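# Move the towel from the low shelf onto the rail

## Task

Pick up the towel lying on the low shelf and drape it across the rail so that a substantial portion hangs down on both sides; the rail must still be upright afterwards, and the robot must neither topple nor be left leaning, or the attempt counts as failed.

## Robot and tools

ROBOT. The LinearBot has an omnidirectional base and a column about 1.75 m tall. A carriage rides on the column and carries two identical six-joint arms (left and right), each ending in a two-finger gripper. lift_m (0 to 1 m) sets carriage height; the arm bases sit about 0.57 m + lift_m above the floor, and carriage parts hang roughly 0.15 m below them. A hand reaches about 0.78 m from its shoulder but only about 0.38 m below its arm base. The hand is about 0.16 m long and 0.1 m wide (0.14 m when open), with thin tapered fingertips. Parked arm: joints 1 to 6 = 0, 0.05, 0.05, 1.45, 0, 0. Cameras: carriage_camera (fixed, facing forward, tilted about 20 degrees down), left_wrist_camera and right_wrist_camera (looking past the fingertips).

FRAMES. All positions are in metres. Base frame: origin on the floor below the base centre, x forward, y left, z up. left_hand and right_hand are reported in this frame as the midpoint between the finger pads, with quat_wxyz giving hand orientation (hand z along the fingers, fingers open along hand y). base_odometry is in the frame the base had at scene start, counts wheel turns only (slip looks like travel), heading in rad, positive left, -3.142 to 3.142.

move. One action per call. Arguments: base, joints, speeds, min_time_s, cameras. An action needs base, joints or both; all its motions start together.
- base: a single key only, and it is an offset relative to where the base last reported itself. translate_m: straight distance in m, forward positive, -2 to 2. strafe_m: sideways distance in m, left positive, -2 to 2. rotate_rad: on-the-spot turn in rad, counter-clockwise (left) positive, -6.3 to 6.3.
- joints: one object keyed by joint name, covering both arms and the lift; each value is an absolute target, not an offset. lift_m 0 to 1 m. For each side (left_/right_): joint1_rad -2.617 to 3.054 (yaw about vertical, 0 forward, positive left); joint2_rad 0 to 3.141 (shoulder: 0 upper arm level backward, 1.57 vertical, 3.14 level forward); joint3_rad 0 to 3.141 (elbow: 0 folded, 3.14 straight); joint4_rad -1.57 to 1.57 (wrist pitch, positive lifts fingertips); joint5_rad -1.57 to 1.57 (wrist yaw, positive turns fingertips to the right, opposite to joint1); joint6_rad -2.094 to 2.094 (roll about finger axis, positive clockwise viewed from the forearm); gripper_m 0 to 0.093 (pad gap in m). Done tolerances: lift 0.004, joint1 0.02, joint2 0.085, joint3 0.05, joint4 0.04, joint5 and 6 0.02, gripper 0.004. Joints omitted may still be driving to earlier targets.
- speeds: caps for this action only: translate_m and strafe_m 0.02 to 0.5 m/s, rotate_rad 0.05 to 1.57 rad/s, lift_m 0.08 to 0.25 m/s (the maxima are defaults).
- min_time_s: 0.1 to 8 s, minimum duration for arm and gripper motions; gives straighter hand paths. No action runs past 15 s; base drives time out at 14 s.
- cameras: list of carriage_camera, left_wrist_camera, right_wrist_camera or all; omitted/null means all, [] means none.
Unknown keys make a call invalid; out-of-range values get it refused, and a refusal or a stop cancels the remaining move, wait and finished_scene calls in that reply.

wait(seconds 0 to 10, cameras): lets the scene run with no new command and returns state and images. zoom_image(camera, region [x0,y0,x1,y1] pixels, top-left origin, at most 504x504) enlarges part of a camera's latest image (images are 896x504). read_manual returns only licence text. finished_scene(scene = the current scene number): the first call only prompts a check; a second call ends the scene for good, and the goal must then hold without the robot.

RESULTS. The move line reads done, or the worst status. base_status/joint_status: done; off_target (resting short, possibly still pushing); contact_stop or time_out (target dropped, holding in place); not_followed (an arm command withheld because the arm would come too near itself or the other arm: move that arm clear alone first, then the other); limit_stop_at_motor_heat (resend target). on_its_own lists uncommanded behaviour, with held at giving targets. motor_effort is percent of maximum, peak in brackets, with sizeable per-motor error; a lift effort that keeps dropping as the lift lowers means a hand is resting on something. Joint torques wrap at ±28 N m for joints 1 to 3. The pictures line lists image order. A gripper closed on nothing reads 0.000 or 0.001; on a hard object it reads slightly below its width; to release, command well above the reading. Hand readings can be off, especially far out, and a loaded hand sags.

CAUTIONS. The robot can tip and not recover: worst with carriage high, arms outstretched or loaded, pulling, or abrupt stops; only images show a lean. Arms have no contact stop and keep pressing; a blocked arm snaps to its target once free. Base contact stops can come late and the base may coast up to 0.35 m at full speed, so approach objects slowly. If pinned after a collision, drive about 0.2 m back the way you came, repeating once if needed. Never reverse under a table edge into the column. Don't let the arms strike or squeeze each other. Keeping an arm stretched level or loaded overheats it: MOTOR HOT appears near 75 °C and at 100 °C the arm goes limp and drops what it holds, so park arms between steps. Avoid dropping things, knocking the rail over, slamming or shoving hard. Faster robot motion is preferred.

Each tool is called after "Call:" as name(argument=value, ...), one argument or row to a line, values as JSON.

## Session

Call:
move(
)

Scene clock: 0.00 s.
Joint torques (N m): no reading
base_odometry: x=+0.000 y=+0.000 heading=+0.000
base_status: not commanded
joint_positions: lift_m=+0.300 left_joint1_rad=-0.008 left_joint2_rad=+0.038 left_joint3_rad=+0.056 left_joint4_rad=+1.461 left_joint5_rad=+0.046 left_joint6_rad=+0.033 left_gripper_m=+0.094 right_joint1_rad=+0.002 right_joint2_rad=+0.049 right_joint3_rad=+0.045 right_joint4_rad=+1.456 right_joint5_rad=-0.001 right_joint6_rad=+0.034 right_gripper_m=+0.094
joint_status: not commanded
motor_effort: lift_m=+23 drive_wheels=-2
left_hand: x=+0.2871 y=+0.3316 z=+1.3237 quat_wxyz=(+0.999, +0.024, +0.045, +0.011) (m; base frame)
right_hand: x=+0.2954 y=-0.3395 z=+1.3207 quat_wxyz=(+0.998, +0.001, +0.060, +0.018) (m; base frame)
pictures: carriage_camera, left_wrist_camera, right_wrist_camera

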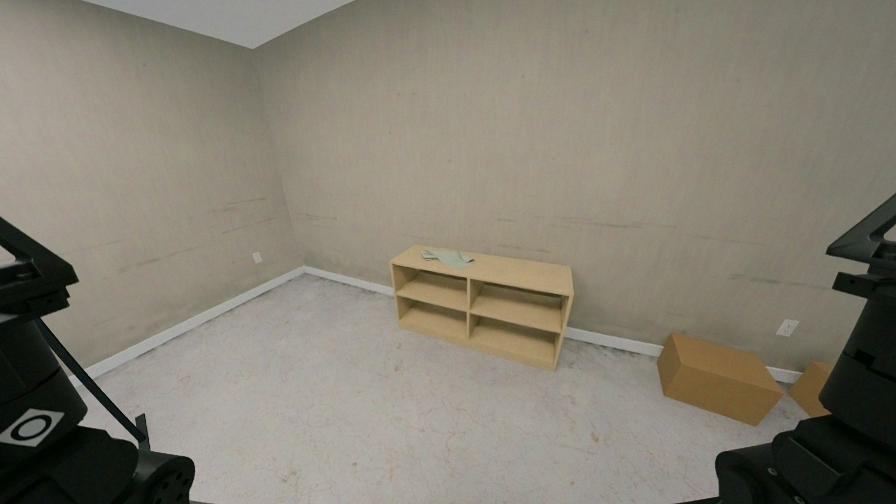

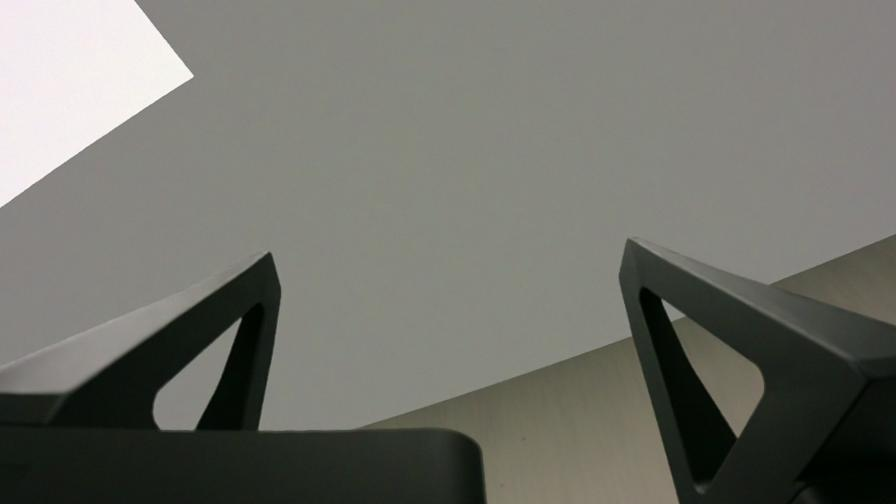

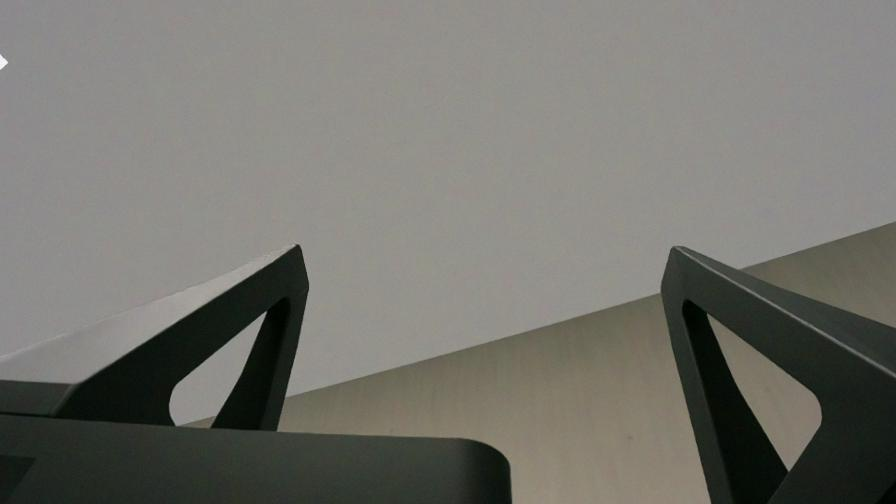

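Call:
zoom_image(
  camera="carriage_camera",
  region=[360, 220, 600, 380],
)

Call:
move(
  base={"rotate_rad": 1.5},
  cameras=["carriage_camera"],
)

Scaled by 2.100 from the camera's 896x504 image, which has a finer 1280x720 frame.

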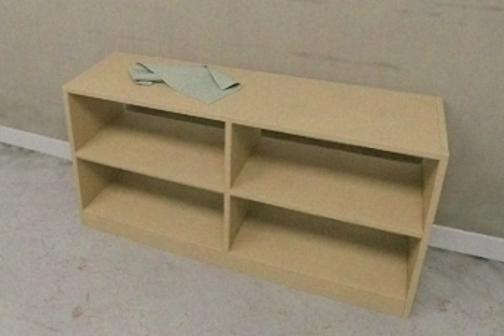

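Scene clock: 5.47 s.
Joint torques (N m): left_arm=[-0.32 3.96 5.78 -0.22 0 -0.07] | right_arm=[-0.14 4 6.15 -0.17 0.11 0.07]
move: done
base_odometry: x=+0.000 y=+0.000 heading=+1.500
base_status: done
joint_positions: lift_m=+0.300 left_joint1_rad=-0.008 left_joint2_rad=+0.038 left_joint3_rad=+0.056 left_joint4_rad=+1.461 left_joint5_rad=+0.046 left_joint6_rad=+0.033 left_gripper_m=+0.094 right_joint1_rad=+0.002 right_joint2_rad=+0.049 right_joint3_rad=+0.045 right_joint4_rad=+1.456 right_joint5_rad=+0.000 right_joint6_rad=+0.034 right_gripper_m=+0.094
joint_status: not commanded
motor_effort: lift_m=+23(23) drive_wheels=+7(14)
left_hand: x=+0.2871 y=+0.3316 z=+1.3237 quat_wxyz=(+0.999, +0.024, +0.045, +0.011) (m; base frame)
right_hand: x=+0.2954 y=-0.3396 z=+1.3207 quat_wxyz=(+0.998, +0.001, +0.060, +0.018) (m; base frame)
pictures: carriage_camera

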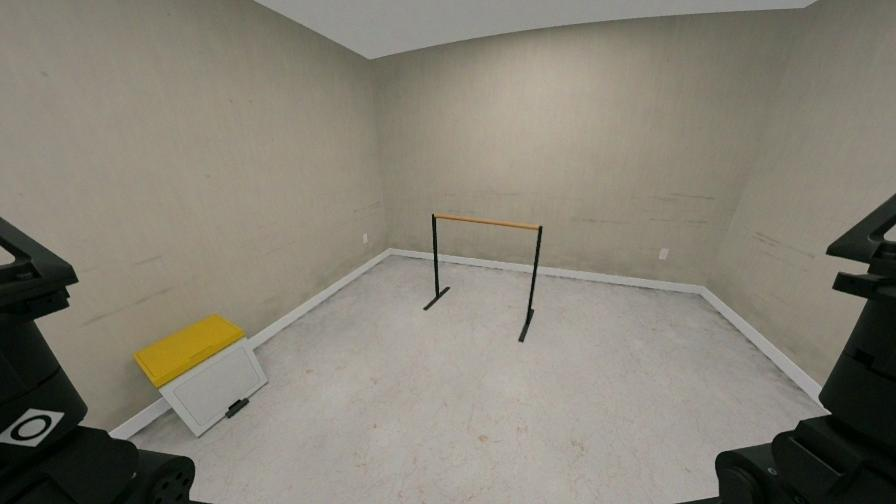

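Call:
move(
  base={"rotate_rad": -1.927},
  cameras=[],
)

Call:
move(
  base={"strafe_m": 0.41},
  cameras=[],
)

Call:
move(
  base={"translate_m": 0.85},
  joints={"lift_m": 0.35},
)

Scene clock: 28.43 s.
Joint torques (N m): left_arm=[-0.4 4.05 5.75 -0.22 0.02 -0.08] | right_arm=[-0.24 3.96 6.17 -0.15 0.06 0.07]
move: done
base_odometry: x=+0.000 y=+0.000 heading=-0.427
base_status: done
joint_positions: lift_m=+0.300 left_joint1_rad=-0.008 left_joint2_rad=+0.038 left_joint3_rad=+0.056 left_joint4_rad=+1.461 left_joint5_rad=+0.046 left_joint6_rad=+0.033 left_gripper_m=+0.094 right_joint1_rad=+0.002 right_joint2_rad=+0.049 right_joint3_rad=+0.045 right_joint4_rad=+1.454 right_joint5_rad=+0.000 right_joint6_rad=+0.034 right_gripper_m=+0.094
joint_status: not commanded
motor_effort: lift_m=+23(23) drive_wheels=+7(18)
left_hand: x=+0.2873 y=+0.3316 z=+1.3236 quat_wxyz=(+0.999, +0.024, +0.046, +0.011) (m; base frame)
right_hand: x=+0.2957 y=-0.3397 z=+1.3206 quat_wxyz=(+0.998, +0.001, +0.060, +0.018) (m; base frame)
pictures: none
No camera images: "cameras" was empty.

Scene clock: 31.27 s.
Joint torques (N m): left_arm=[-0.28 4.05 5.81 -0.23 -0.02 -0.09] | right_arm=[-0.21 4.1 6.23 -0.18 0.09 0.06]
move: done
base_odometry: x=+0.171 y=+0.373 heading=-0.428
base_status: done
joint_positions: lift_m=+0.300 left_joint1_rad=-0.009 left_joint2_rad=+0.038 left_joint3_rad=+0.056 left_joint4_rad=+1.461 left_joint5_rad=+0.046 left_joint6_rad=+0.033 left_gripper_m=+0.094 right_joint1_rad=+0.002 right_joint2_rad=+0.049 right_joint3_rad=+0.045 right_joint4_rad=+1.454 right_joint5_rad=-0.001 right_joint6_rad=+0.034 right_gripper_m=+0.094
joint_status: not commanded
motor_effort: lift_m=+23(23) drive_wheels=-6(17)
left_hand: x=+0.2873 y=+0.3316 z=+1.3236 quat_wxyz=(+0.999, +0.024, +0.046, +0.011) (m; base frame)
right_hand: x=+0.2957 y=-0.3395 z=+1.3206 quat_wxyz=(+0.998, +0.001, +0.060, +0.018) (m; base frame)
pictures: none
No camera images: "cameras" was empty.

Scene clock: 35.23 s.
Joint torques (N m): left_arm=[-0.28 4.07 5.76 -0.19 0 -0.07] | right_arm=[-0.21 4 6.12 -0.19 0.07 0.08]
move: done
base_odometry: x=+0.944 y=+0.021 heading=-0.427
base_status: done
joint_positions: lift_m=+0.350 left_joint1_rad=-0.009 left_joint2_rad=+0.038 left_joint3_rad=+0.056 left_joint4_rad=+1.460 left_joint5_rad=+0.046 left_joint6_rad=+0.033 left_gripper_m=+0.094 right_joint1_rad=+0.002 right_joint2_rad=+0.049 right_joint3_rad=+0.045 right_joint4_rad=+1.455 right_joint5_rad=-0.001 right_joint6_rad=+0.034 right_gripper_m=+0.094
joint_status: all done
motor_effort: lift_m=+25(30) drive_wheels=-4(15)
left_hand: x=+0.2873 y=+0.3316 z=+1.3735 quat_wxyz=(+0.999, +0.024, +0.046, +0.011) (m; base frame)
right_hand: x=+0.2953 y=-0.3395 z=+1.3705 quat_wxyz=(+0.998, +0.001, +0.060, +0.018) (m; base frame)
pictures: carriage_camera, left_wrist_camera, right_wrist_camera
camera_calibration:
carriage_camera: T_world_to_cam=[[-0.00559344, -0.999683, -0.0245389, 0.0350342], [-0.377647, 0.0248338, -0.925616, 1.33465], [0.925933, 0.00408966, -0.377667, 0.325986], [0, 0, 0, 1]] pos_world=[0.202381, 0.000545588, 1.35934]
left_wrist_camera: T_world_to_cam=[[0.0409752, -0.996619, -0.0712129, 0.417512], [0.748102, 0.0778463, -0.659002, 0.66845], [0.662318, -0.0262718, 0.748762, -1.08648], [0, 0, 0, 1]] pos_world=[0.202417, 0.33552, 1.28376]
right_wrist_camera: T_world_to_cam=[[0.0643184, -0.996555, 0.0523544, -0.417246], [0.744679, 0.0130055, -0.667296, 0.713529], [0.664316, 0.0819066, 0.742951, -1.05806], [0, 0, 0, 1]] pos_world=[0.198373, -0.338427, 1.28407]

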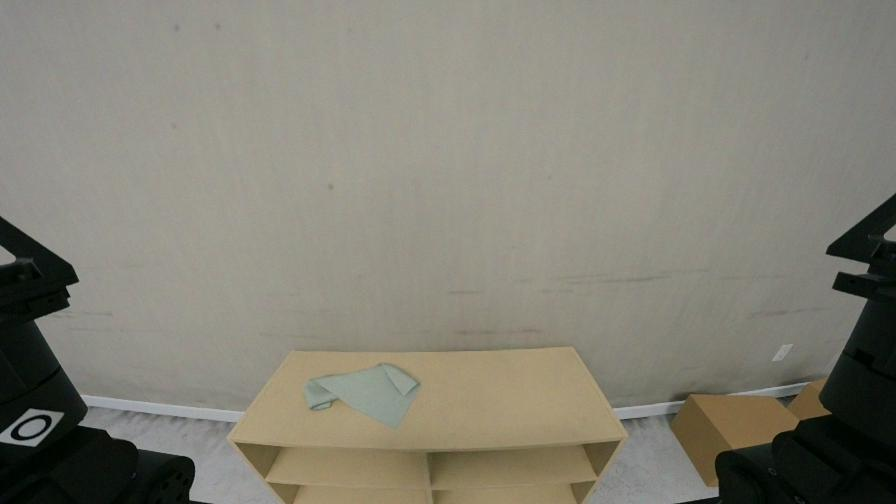

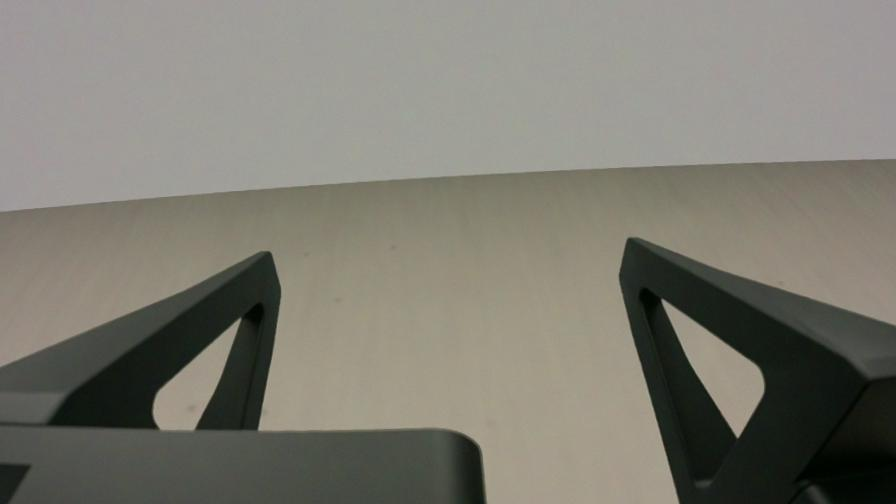

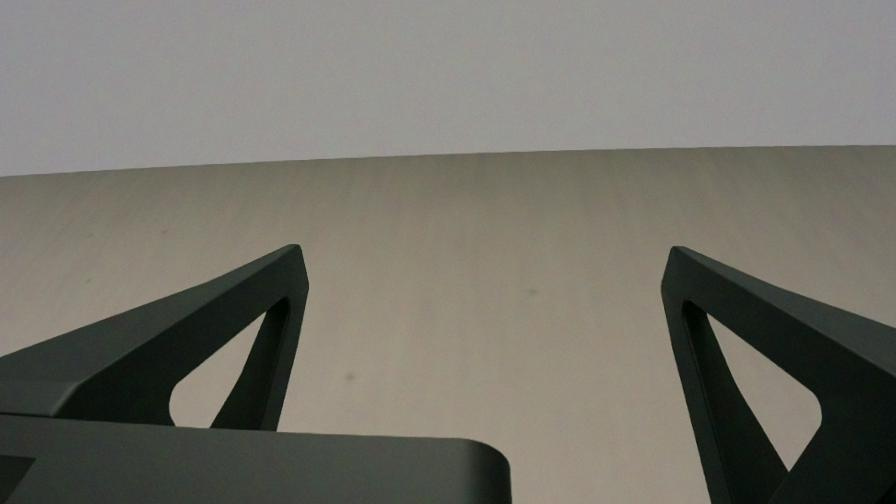

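Call:
zoom_image(
  camera="carriage_camera",
  region=[270, 340, 450, 450],
)

Scaled by 2.800 from the camera's 896x504 image, which has a finer 1280x720 frame.

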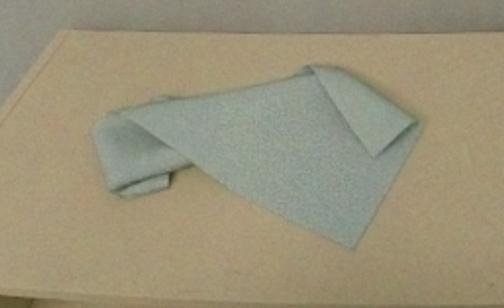

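Call:
move(
  joints={"lift_m": 0.42, "left_joint1_rad": -0.36, "left_joint2_rad": 2.838, "left_joint3_rad": 1.689, "left_joint4_rad": -0.422, "left_joint5_rad": 0, "left_joint6_rad": 0.65},
  min_time_s=2.5,
  cameras=["left_wrist_camera","carriage_camera"],
)

Scene clock: 65.63 s.
Joint torques (N m): left_arm=[-0.73 -11.38 5.34 0.36 -0.02 0.02] | right_arm=[-0.23 3.96 6.08 -0.17 0.06 0.07]
move: done
base_odometry: x=+0.944 y=+0.021 heading=-0.427
base_status: not commanded
joint_positions: lift_m=+0.420 left_joint1_rad=-0.356 left_joint2_rad=+2.805 left_joint3_rad=+1.681 left_joint4_rad=-0.401 left_joint5_rad=+0.010 left_joint6_rad=+0.642 left_gripper_m=+0.094 right_joint1_rad=+0.002 right_joint2_rad=+0.049 right_joint3_rad=+0.045 right_joint4_rad=+1.455 right_joint5_rad=-0.001 right_joint6_rad=+0.034 right_gripper_m=+0.094
joint_status: all done
motor_effort: lift_m=+24(30) drive_wheels=+5(5)
left_hand: x=+0.6768 y=+0.1844 z=+0.7710 quat_wxyz=(+0.024, +0.479, +0.878, -0.002) (m; base frame)
right_hand: x=+0.2953 y=-0.3395 z=+1.4406 quat_wxyz=(+0.998, +0.001, +0.060, +0.018) (m; base frame)
pictures: carriage_camera, left_wrist_camera
camera_calibration:
carriage_camera: T_world_to_cam=[[-0.00559344, -0.999683, -0.0245389, 0.0367534], [-0.377647, 0.0248338, -0.925616, 1.3995], [0.925933, 0.00408966, -0.377667, 0.352446], [0, 0, 0, 1]] pos_world=[0.202381, 0.000545588, 1.42941]
left_wrist_camera: T_world_to_cam=[[-0.853044, -0.521839, -0.000163451, 0.674735], [-0.434003, 0.709286, 0.555477, -0.26131], [-0.289754, 0.473918, -0.831532, 0.873369], [0, 0, 0, 1]] pos_world=[0.715231, 0.123542, 0.871496]

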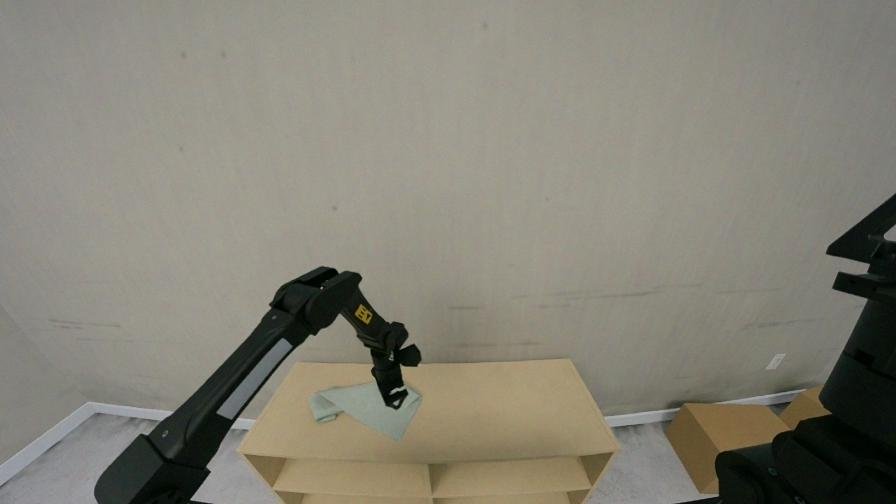

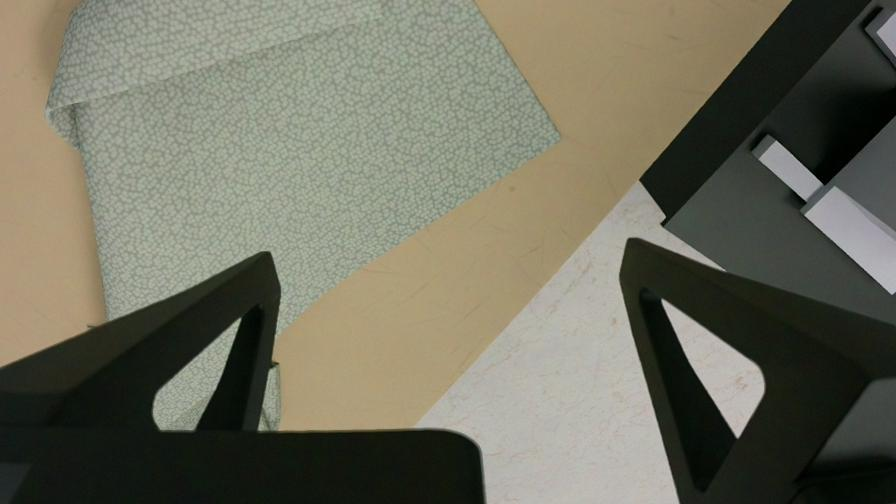

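Call:
move(
  joints={"lift_m": 0.33, "left_joint1_rad": -0.36, "left_joint2_rad": 2.79, "left_joint3_rad": 1.524, "left_joint4_rad": -0.34, "left_joint6_rad": -0.7},
  min_time_s=1,
  cameras=["left_wrist_camera"],
)

Scene clock: 79.93 s.
Joint torques (N m): left_arm=[-0.64 -14.75 2.89 0.5 -0.11 -0.14] | right_arm=[-0.21 3.95 6.12 -0.18 0.05 0.07]
move: done
base_odometry: x=+0.944 y=+0.021 heading=-0.427
base_status: not commanded
joint_positions: lift_m=+0.330 left_joint1_rad=-0.356 left_joint2_rad=+2.805 left_joint3_rad=+1.535 left_joint4_rad=-0.357 left_joint5_rad=+0.008 left_joint6_rad=-0.691 left_gripper_m=+0.094 right_joint1_rad=+0.002 right_joint2_rad=+0.049 right_joint3_rad=+0.045 right_joint4_rad=+1.455 right_joint5_rad=-0.001 right_joint6_rad=+0.034 right_gripper_m=+0.094
joint_status: all done
motor_effort: lift_m=+20(20) drive_wheels=+5(5)
left_hand: x=+0.6253 y=+0.2040 z=+0.6606 quat_wxyz=(-0.026, -0.167, +0.986, +0.011) (m; base frame)
right_hand: x=+0.2953 y=-0.3395 z=+1.3512 quat_wxyz=(+0.998, +0.001, +0.060, +0.018) (m; base frame)
pictures: left_wrist_camera
camera_calibration:
left_wrist_camera: T_world_to_cam=[[0.307575, -0.95149, -0.00801635, 0.00809377], [-0.738224, -0.243934, 0.628906, 0.100005], [-0.600353, -0.187518, -0.77744, 1.05073], [0, 0, 0, 1]] pos_world=[0.702143, 0.229126, 0.754048]

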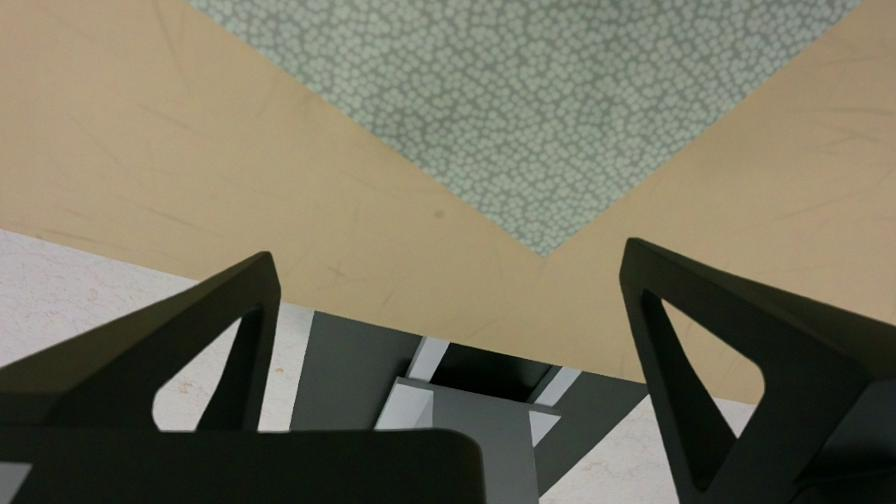

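Call:
move(
  joints={"left_joint1_rad": -0.427, "left_joint2_rad": 2.845, "left_joint3_rad": 1.66, "left_joint4_rad": -0.42, "left_joint6_rad": -0.76},
  min_time_s=1,
  cameras=["left_wrist_camera"],
)

Scene clock: 89.50 s.
Joint torques (N m): left_arm=[-0.68 -10.54 5.16 0.27 -0.11 -0.18] | right_arm=[-0.23 3.97 6.11 -0.18 0.05 0.06]
move: done
base_odometry: x=+0.944 y=+0.021 heading=-0.427
base_status: not commanded
joint_positions: lift_m=+0.330 left_joint1_rad=-0.423 left_joint2_rad=+2.805 left_joint3_rad=+1.652 left_joint4_rad=-0.399 left_joint5_rad=+0.008 left_joint6_rad=-0.752 left_gripper_m=+0.094 right_joint1_rad=+0.002 right_joint2_rad=+0.049 right_joint3_rad=+0.045 right_joint4_rad=+1.455 right_joint5_rad=-0.001 right_joint6_rad=+0.034 right_gripper_m=+0.094
joint_status: all done
motor_effort: lift_m=+20(20) drive_wheels=+5(5)
left_hand: x=+0.6545 y=+0.1625 z=+0.6769 quat_wxyz=(+0.006, -0.164, +0.986, -0.009) (m; base frame)
right_hand: x=+0.2953 y=-0.3395 z=+1.3512 quat_wxyz=(+0.998, +0.001, +0.060, +0.018) (m; base frame)
pictures: left_wrist_camera
camera_calibration:
left_wrist_camera: T_world_to_cam=[[0.300696, -0.952905, 0.0394147, -0.0676595], [-0.781941, -0.222665, 0.582227, 0.157936], [-0.546031, -0.205893, -0.81207, 1.06405], [0, 0, 0, 1]] pos_world=[0.724848, 0.189775, 0.774799]

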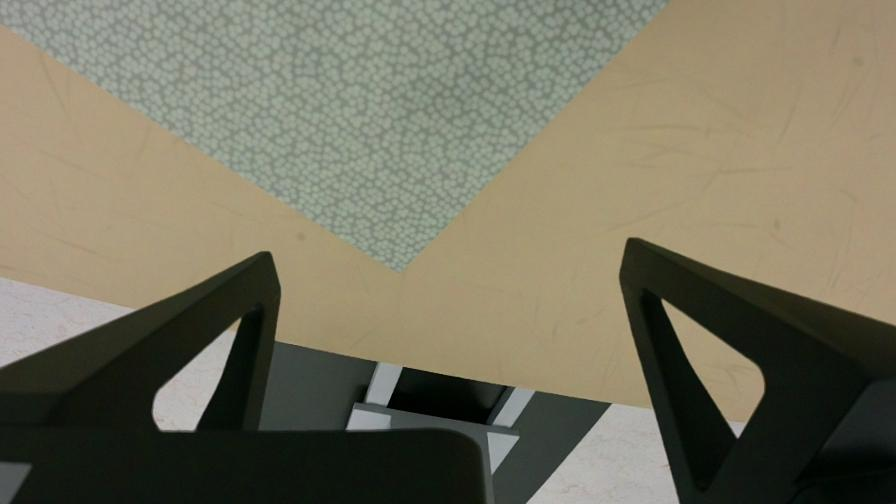

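Call:
move(
  joints={"left_joint1_rad": -0.374, "left_joint3_rad": 1.582, "left_joint4_rad": -0.36, "lift_m": 0.29},
  min_time_s=0.7,
  cameras=["left_wrist_camera"],
)

Scene clock: 96.77 s.
Joint torques (N m): left_arm=[1.48 -10.66 1.68 0.6 -0.24 -0.1] | right_arm=[-0.2 4.1 6.11 -0.19 0.06 0.08]
move: done
base_odometry: x=+0.944 y=+0.021 heading=-0.427
base_status: not commanded
joint_positions: lift_m=+0.290 left_joint1_rad=-0.394 left_joint2_rad=+2.809 left_joint3_rad=+1.614 left_joint4_rad=-0.372 left_joint5_rad=+0.022 left_joint6_rad=-0.757 left_gripper_m=+0.094 right_joint1_rad=+0.002 right_joint2_rad=+0.049 right_joint3_rad=+0.045 right_joint4_rad=+1.455 right_joint5_rad=-0.001 right_joint6_rad=+0.034 right_gripper_m=+0.094
joint_status: all done
motor_effort: lift_m=+19(20) drive_wheels=+5(5)
left_hand: x=+0.6475 y=+0.1764 z=+0.6297 quat_wxyz=(-0.004, -0.181, +0.983, -0.010) (m; base frame)
right_hand: x=+0.2953 y=-0.3395 z=+1.3112 quat_wxyz=(+0.998, +0.001, +0.060, +0.018) (m; base frame)
pictures: left_wrist_camera
camera_calibration:
left_wrist_camera: T_world_to_cam=[[0.334216, -0.94167, 0.0394534, -0.0741578], [-0.762005, -0.24534, 0.599297, 0.163391], [-0.554661, -0.230358, -0.799554, 1.02678], [0, 0, 0, 1]] pos_world=[0.718805, 0.206782, 0.725973]

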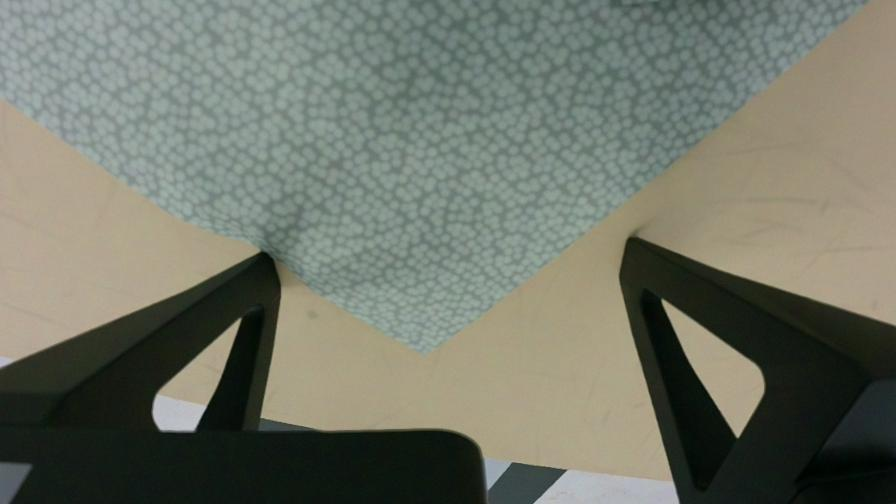

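Call:
move(
  joints={"left_gripper_m": 0.0},
  min_time_s=2,
  cameras=["left_wrist_camera"],
)

Scene clock: 105.17 s.
Joint torques (N m): left_arm=[0.46 -10.54 1.94 0.58 -0.2 -0.11] | right_arm=[-0.2 3.95 6.15 -0.16 0.07 0.07]
move: done
base_odometry: x=+0.944 y=+0.021 heading=-0.427
base_status: not commanded
joint_positions: lift_m=+0.290 left_joint1_rad=-0.383 left_joint2_rad=+2.807 left_joint3_rad=+1.611 left_joint4_rad=-0.369 left_joint5_rad=+0.018 left_joint6_rad=-0.758 left_gripper_m=+0.003 right_joint1_rad=+0.002 right_joint2_rad=+0.049 right_joint3_rad=+0.045 right_joint4_rad=+1.455 right_joint5_rad=-0.001 right_joint6_rad=+0.034 right_gripper_m=+0.094
joint_status: all done
motor_effort: lift_m=+19(19) drive_wheels=+5(5)
left_hand: x=+0.6494 y=+0.1814 z=+0.6298 quat_wxyz=(-0.003, -0.187, +0.982, -0.009) (m; base frame)
right_hand: x=+0.2953 y=-0.3395 z=+1.3112 quat_wxyz=(+0.998, +0.001, +0.060, +0.018) (m; base frame)
pictures: left_wrist_camera
camera_calibration:
left_wrist_camera: T_world_to_cam=[[0.345253, -0.937753, 0.037672, -0.0767933], [-0.760442, -0.255997, 0.596819, 0.16845], [-0.550025, -0.234701, -0.801491, 1.02803], [0, 0, 0, 1]] pos_world=[0.720053, 0.212389, 0.726316]

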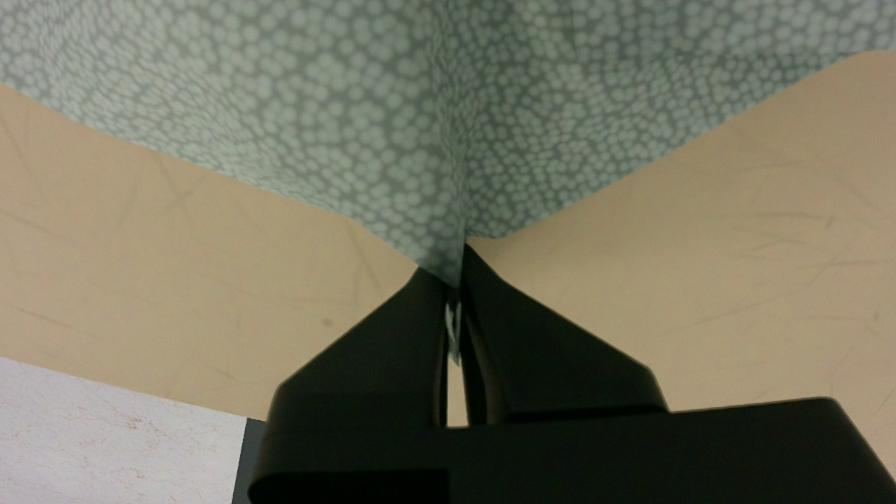

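Call:
move(
  joints={"lift_m": 0.9},
)

Scene clock: 109.90 s.
Joint torques (N m): left_arm=[0.08 -11.54 3.44 0.41 -0.09 -0.09] | right_arm=[-0.2 3.97 6.11 -0.18 0.06 0.07]
move: done
base_odometry: x=+0.944 y=+0.021 heading=-0.427
base_status: not commanded
joint_positions: lift_m=+0.900 left_joint1_rad=-0.379 left_joint2_rad=+2.822 left_joint3_rad=+1.587 left_joint4_rad=-0.361 left_joint5_rad=+0.007 left_joint6_rad=-0.758 left_gripper_m=+0.003 right_joint1_rad=+0.002 right_joint2_rad=+0.049 right_joint3_rad=+0.045 right_joint4_rad=+1.455 right_joint5_rad=-0.001 right_joint6_rad=+0.034 right_gripper_m=+0.094
joint_status: all done
motor_effort: lift_m=+24(30) drive_wheels=+5(5)
left_hand: x=+0.6375 y=+0.1899 z=+1.2301 quat_wxyz=(-0.012, -0.188, +0.982, +0.004) (m; base frame)
right_hand: x=+0.2953 y=-0.3395 z=+1.9206 quat_wxyz=(+0.998, +0.001, +0.060, +0.018) (m; base frame)
pictures: carriage_camera, left_wrist_camera, right_wrist_camera
camera_calibration:
carriage_camera: T_world_to_cam=[[-0.00559344, -0.999683, -0.0245389, 0.0485316], [-0.377647, 0.0248338, -0.925616, 1.84377], [0.925933, 0.00408966, -0.377667, 0.533718], [0, 0, 0, 1]] pos_world=[0.202381, 0.000545588, 1.90939]
left_wrist_camera: T_world_to_cam=[[0.349286, -0.93697, 0.00925805, -0.0550966], [-0.745071, -0.271731, 0.609124, -0.218671], [-0.568215, -0.219656, -0.793021, 1.50295], [0, 0, 0, 1]] pos_world=[0.71032, 0.21909, 1.32558]
right_wrist_camera: T_world_to_cam=[[0.0643184, -0.996555, 0.0523544, -0.446043], [0.744679, 0.0130055, -0.667296, 1.08057], [0.664316, 0.0819066, 0.742951, -1.46671], [0, 0, 0, 1]] pos_world=[0.198373, -0.338427, 1.83411]

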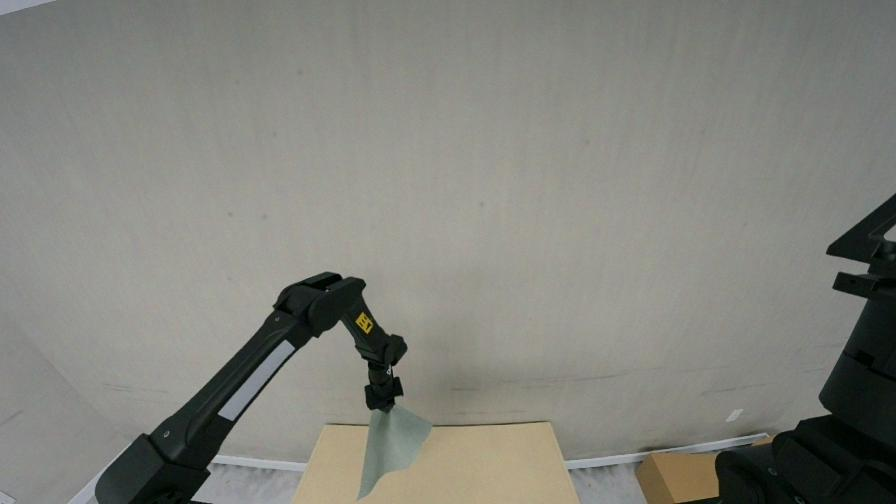

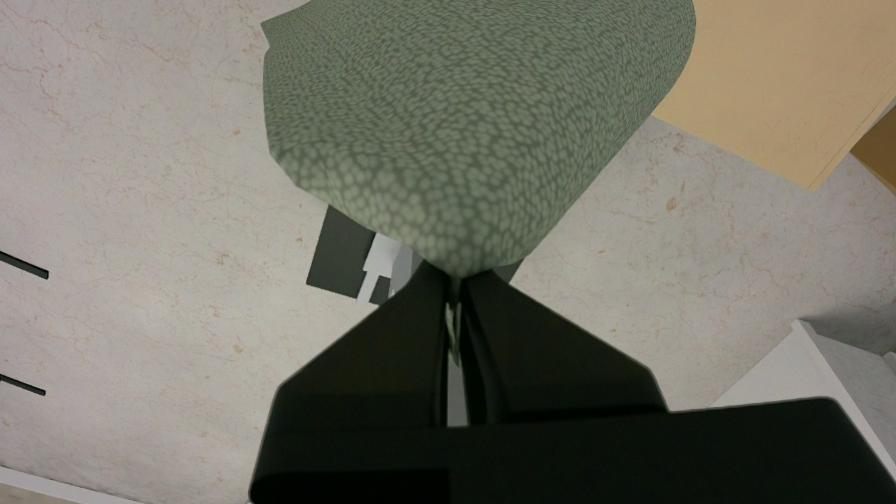

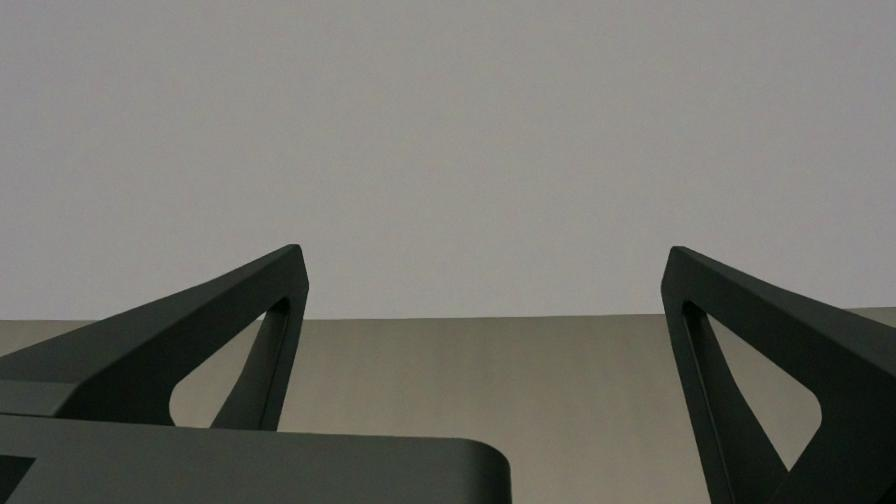

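Call:
move(
  base={"translate_m": -0.5},
  joints={"lift_m": 0.6},
  speeds={"translate_m": 0.3},
  cameras=["carriage_camera"],
)

Call:
move(
  base={"rotate_rad": 1.469},
  speeds={"rotate_rad": 0.8},
  cameras=["carriage_camera"],
)

Scene clock: 117.60 s.
Joint torques (N m): left_arm=[-0.38 -11.66 3.44 0.37 -0.09 -0.11] | right_arm=[-0.16 3.84 6.06 -0.18 0.06 0.07]
move: done
base_odometry: x=+0.489 y=+0.228 heading=-0.426
base_status: done
joint_positions: lift_m=+0.600 left_joint1_rad=-0.374 left_joint2_rad=+2.822 left_joint3_rad=+1.588 left_joint4_rad=-0.359 left_joint5_rad=+0.005 left_joint6_rad=-0.758 left_gripper_m=+0.003 right_joint1_rad=+0.002 right_joint2_rad=+0.049 right_joint3_rad=+0.045 right_joint4_rad=+1.455 right_joint5_rad=+0.000 right_joint6_rad=+0.034 right_gripper_m=+0.094
joint_status: all done
motor_effort: lift_m=+20(20) drive_wheels=-6(19)
left_hand: x=+0.6392 y=+0.1918 z=+0.9306 quat_wxyz=(-0.011, -0.191, +0.982, +0.004) (m; base frame)
right_hand: x=+0.2953 y=-0.3396 z=+1.6211 quat_wxyz=(+0.998, +0.001, +0.060, +0.018) (m; base frame)
pictures: carriage_camera
camera_calibration:
carriage_camera: T_world_to_cam=[[-0.00559344, -0.999683, -0.0245389, 0.0411836], [-0.377647, 0.0248338, -0.925616, 1.5666], [0.925933, 0.00408966, -0.377667, 0.420628], [0, 0, 0, 1]] pos_world=[0.202381, 0.000545588, 1.60994]

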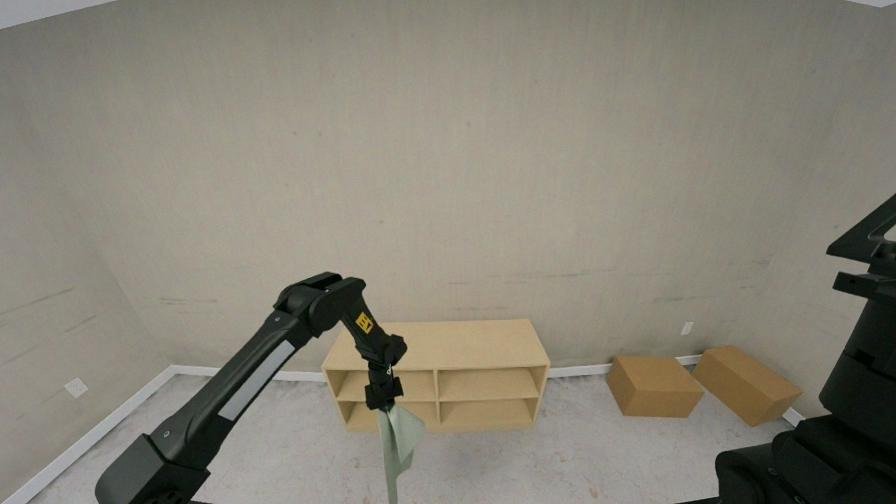

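Scene clock: 120.73 s.
Joint torques (N m): left_arm=[-0.81 -11.73 3.49 0.38 -0.09 -0.09] | right_arm=[-0.17 3.99 6.15 -0.18 0.1 0.07]
move: done
base_odometry: x=+0.489 y=+0.228 heading=+1.042
base_status: done
joint_positions: lift_m=+0.600 left_joint1_rad=-0.369 left_joint2_rad=+2.822 left_joint3_rad=+1.588 left_joint4_rad=-0.358 left_joint5_rad=+0.005 left_joint6_rad=-0.758 left_gripper_m=+0.003 right_joint1_rad=+0.002 right_joint2_rad=+0.049 right_joint3_rad=+0.045 right_joint4_rad=+1.456 right_joint5_rad=+0.000 right_joint6_rad=+0.034 right_gripper_m=+0.094
joint_status: not commanded
motor_effort: lift_m=+20(20) drive_wheels=+8(14)
left_hand: x=+0.6401 y=+0.1936 z=+0.9306 quat_wxyz=(-0.010, -0.193, +0.981, +0.004) (m; base frame)
right_hand: x=+0.2952 y=-0.3396 z=+1.6211 quat_wxyz=(+0.998, +0.001, +0.059, +0.018) (m; base frame)
pictures: carriage_camera
camera_calibration:
carriage_camera: T_world_to_cam=[[-0.00559344, -0.999683, -0.0245389, 0.0411836], [-0.377647, 0.0248338, -0.925616, 1.5666], [0.925933, 0.00408966, -0.377667, 0.420628], [0, 0, 0, 1]] pos_world=[0.202381, 0.000545588, 1.60994]

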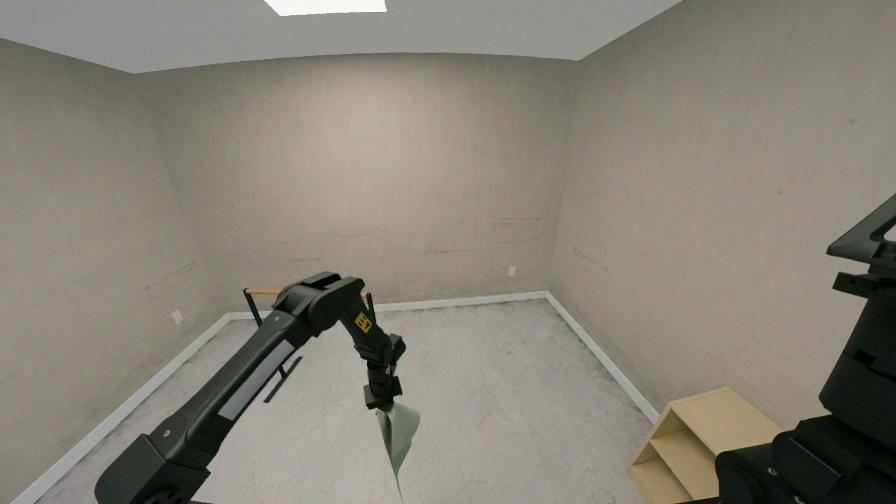

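Call:
move(
  base={"strafe_m": 0.68},
  joints={"left_joint1_rad": -0.2, "left_joint2_rad": 2.2226, "left_joint3_rad": 1.0, "left_joint4_rad": 1.2, "left_joint6_rad": 0},
  speeds={"strafe_m": 0.3},
  min_time_s=2,
  cameras=["carriage_camera"],
)

Scene clock: 139.40 s.
Joint torques (N m): left_arm=[-0.25 -14.46 4.64 2.93 -0.02 0] | right_arm=[-0.09 3.95 6.16 -0.2 0.08 0.08]
move: done
base_odometry: x=-0.098 y=+0.570 heading=+1.043
base_status: done
joint_positions: lift_m=+0.600 left_joint1_rad=-0.200 left_joint2_rad=+2.247 left_joint3_rad=+1.014 left_joint4_rad=+1.174 left_joint5_rad=+0.005 left_joint6_rad=-0.007 left_gripper_m=+0.003 right_joint1_rad=+0.002 right_joint2_rad=+0.049 right_joint3_rad=+0.045 right_joint4_rad=+1.456 right_joint5_rad=-0.001 right_joint6_rad=+0.034 right_gripper_m=+0.094
joint_status: all done
motor_effort: lift_m=+20(20) drive_wheels=-6(17)
left_hand: x=+0.8215 y=+0.2259 z=+1.2850 quat_wxyz=(+0.682, +0.072, +0.724, -0.073) (m; base frame)
right_hand: x=+0.2952 y=-0.3395 z=+1.6211 quat_wxyz=(+0.998, +0.001, +0.059, +0.018) (m; base frame)
pictures: carriage_camera
camera_calibration:
carriage_camera: T_world_to_cam=[[-0.00559344, -0.999683, -0.0245389, 0.0411836], [-0.377647, 0.0248338, -0.925616, 1.5666], [0.925933, 0.00408966, -0.377667, 0.420628], [0, 0, 0, 1]] pos_world=[0.202381, 0.000545588, 1.60994]

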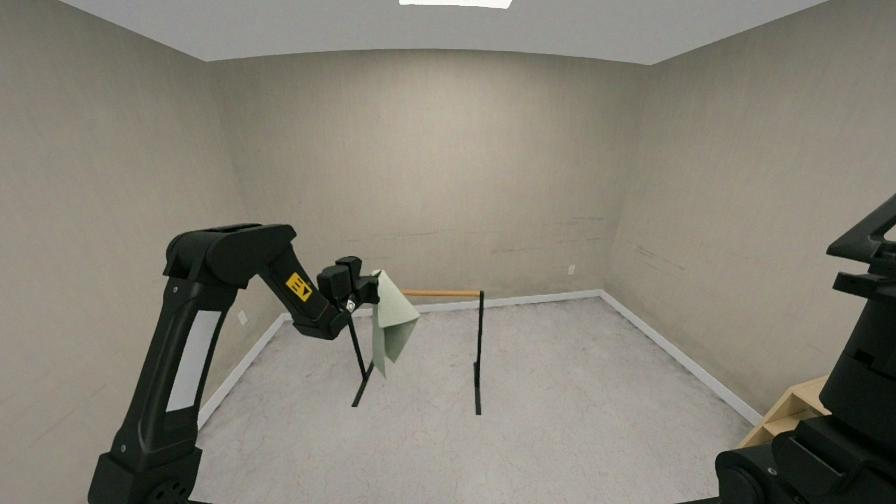

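Call:
move(
  base={"translate_m": 0.58},
  joints={"lift_m": 0.8},
  speeds={"translate_m": 0.2},
  cameras=["carriage_camera","left_wrist_camera"],
)

Scene clock: 148.93 s.
Joint torques (N m): left_arm=[-0.25 -13.04 5.37 2.69 -0.01 -0.02] | right_arm=[-0.24 3.92 6.06 -0.2 0.07 0.08]
move: done
base_odometry: x=+0.193 y=+1.072 heading=+1.044
base_status: done
joint_positions: lift_m=+0.800 left_joint1_rad=-0.200 left_joint2_rad=+2.232 left_joint3_rad=+1.005 left_joint4_rad=+1.194 left_joint5_rad=+0.005 left_joint6_rad=-0.006 left_gripper_m=+0.003 right_joint1_rad=+0.002 right_joint2_rad=+0.049 right_joint3_rad=+0.045 right_joint4_rad=+1.456 right_joint5_rad=-0.001 right_joint6_rad=+0.034 right_gripper_m=+0.094
joint_status: all done
motor_effort: lift_m=+25(30) drive_wheels=-5(12)
left_hand: x=+0.8200 y=+0.2262 z=+1.4942 quat_wxyz=(+0.691, +0.071, +0.715, -0.073) (m; base frame)
right_hand: x=+0.2952 y=-0.3395 z=+1.8206 quat_wxyz=(+0.998, +0.001, +0.059, +0.018) (m; base frame)
pictures: carriage_camera, left_wrist_camera
camera_calibration:
carriage_camera: T_world_to_cam=[[-0.00559344, -0.999683, -0.0245389, 0.0460772], [-0.377647, 0.0248338, -0.925616, 1.75119], [0.925933, 0.00408966, -0.377667, 0.495944], [0, 0, 0, 1]] pos_world=[0.202381, 0.000545588, 1.80936]
left_wrist_camera: T_world_to_cam=[[-0.224038, -0.97445, -0.0159182, 0.42886], [-0.598683, 0.150496, -0.786721, 1.63642], [0.769016, -0.166726, -0.617104, 0.452703], [0, 0, 0, 1]] pos_world=[0.727643, 0.247104, 1.5736]

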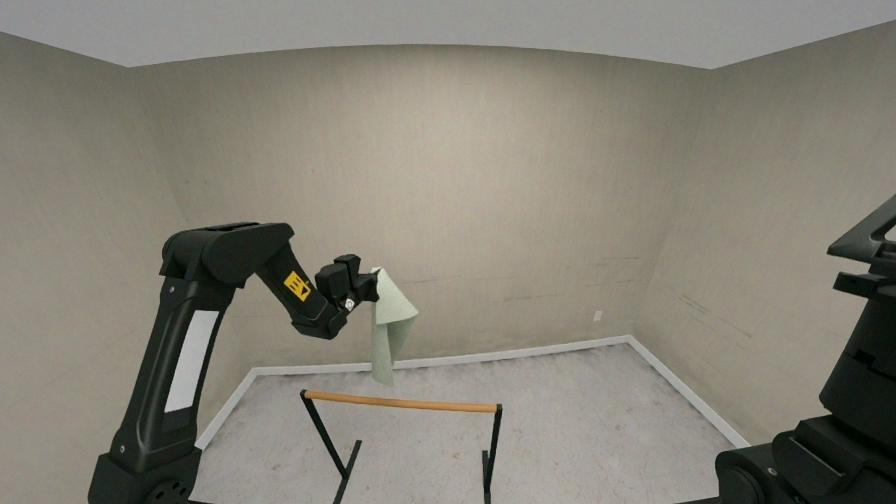

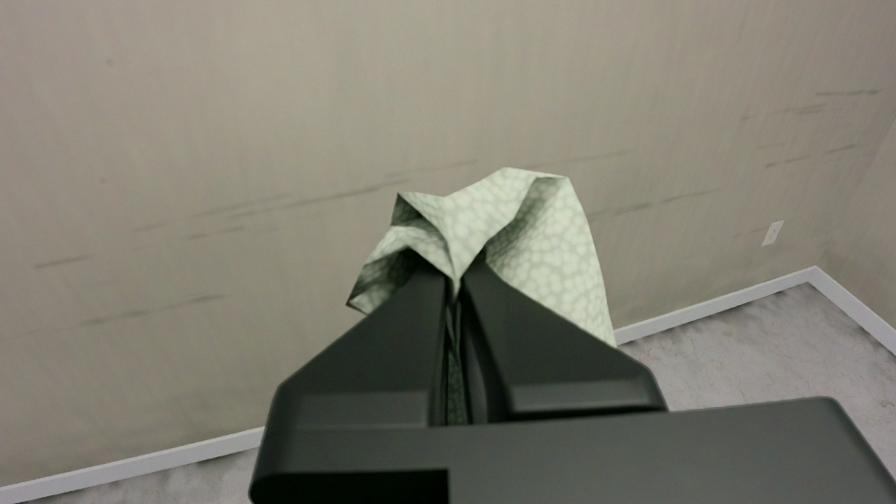

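Call:
move(
  base={"translate_m": 0.13},
  speeds={"translate_m": 0.1},
  cameras=["carriage_camera"],
)

Call:
wait(
  seconds=1,
  cameras=["carriage_camera"],
)

Call:
zoom_image(
  camera="carriage_camera",
  region=[280, 220, 520, 480],
)

Scene clock: 157.80 s.
Joint torques (N m): left_arm=[-0.32 -13.14 5.37 2.69 -0.02 -0.01] | right_arm=[-0.16 3.95 5.97 -0.23 0.06 0.07]
move: done
base_odometry: x=+0.258 y=+1.184 heading=+1.045
base_status: done
joint_positions: lift_m=+0.800 left_joint1_rad=-0.200 left_joint2_rad=+2.232 left_joint3_rad=+1.005 left_joint4_rad=+1.194 left_joint5_rad=+0.004 left_joint6_rad=-0.006 left_gripper_m=+0.003 right_joint1_rad=+0.002 right_joint2_rad=+0.049 right_joint3_rad=+0.045 right_joint4_rad=+1.457 right_joint5_rad=-0.001 right_joint6_rad=+0.034 right_gripper_m=+0.094
joint_status: not commanded
motor_effort: lift_m=+25(25) drive_wheels=+5(13)
left_hand: x=+0.8200 y=+0.2262 z=+1.4942 quat_wxyz=(+0.691, +0.071, +0.715, -0.073) (m; base frame)
right_hand: x=+0.2950 y=-0.3395 z=+1.8206 quat_wxyz=(+0.998, +0.001, +0.059, +0.018) (m; base frame)
pictures: carriage_camera
camera_calibration:
carriage_camera: T_world_to_cam=[[-0.00559344, -0.999683, -0.0245389, 0.0460772], [-0.377647, 0.0248338, -0.925616, 1.75119], [0.925933, 0.00408966, -0.377667, 0.495944], [0, 0, 0, 1]] pos_world=[0.202381, 0.000545588, 1.80936]

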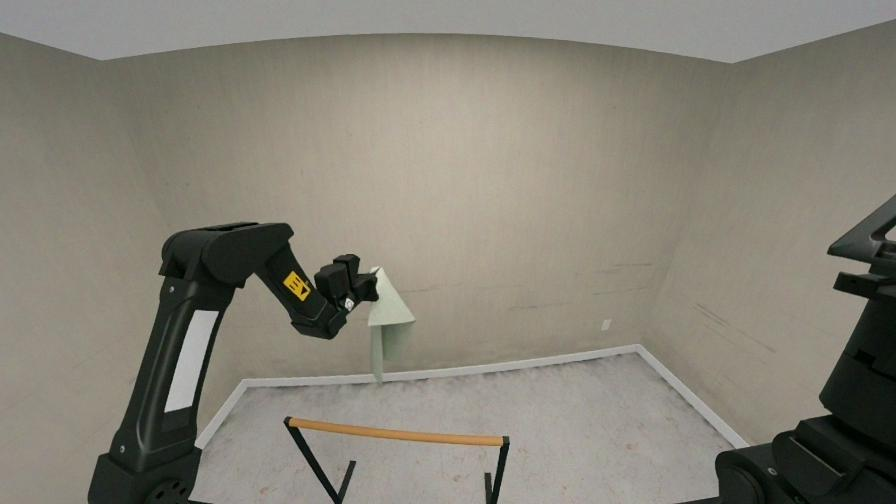

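Scene clock: 158.80 s.
Joint torques (N m): left_arm=[-0.25 -12.96 5.34 2.7 -0.01 -0.01] | right_arm=[-0.24 3.97 6.11 -0.19 0.06 0.07]
base_odometry: x=+0.258 y=+1.184 heading=+1.045
base_status: done
joint_positions: lift_m=+0.800 left_joint1_rad=-0.200 left_joint2_rad=+2.232 left_joint3_rad=+1.005 left_joint4_rad=+1.194 left_joint5_rad=+0.004 left_joint6_rad=-0.006 left_gripper_m=+0.003 right_joint1_rad=+0.002 right_joint2_rad=+0.049 right_joint3_rad=+0.045 right_joint4_rad=+1.457 right_joint5_rad=-0.001 right_joint6_rad=+0.034 right_gripper_m=+0.094
joint_status: not commanded
motor_effort: lift_m=+24(25) drive_wheels=+5(13)
left_hand: x=+0.8200 y=+0.2262 z=+1.4942 quat_wxyz=(+0.691, +0.071, +0.715, -0.073) (m; base frame)
right_hand: x=+0.2950 y=-0.3395 z=+1.8206 quat_wxyz=(+0.998, +0.001, +0.059, +0.018) (m; base frame)
wait: 1.00 s; at rest by 0.27 s
pictures: carriage_camera
camera_calibration:
carriage_camera: T_world_to_cam=[[-0.00559344, -0.999683, -0.0245389, 0.0460772], [-0.377647, 0.0248338, -0.925616, 1.75119], [0.925933, 0.00408966, -0.377667, 0.495944], [0, 0, 0, 1]] pos_world=[0.202381, 0.000545588, 1.80936]

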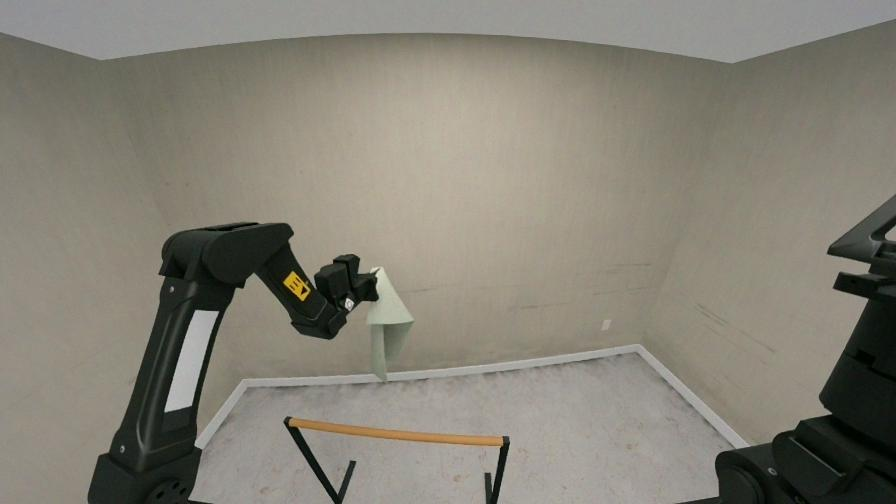

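Scaled by 1.938 from the camera's 896x504 image, which has a finer 1280x720 frame.

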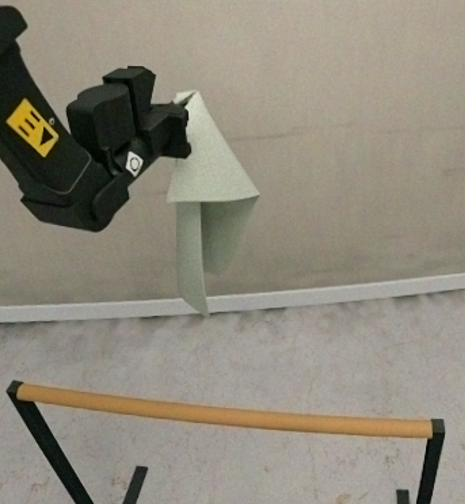

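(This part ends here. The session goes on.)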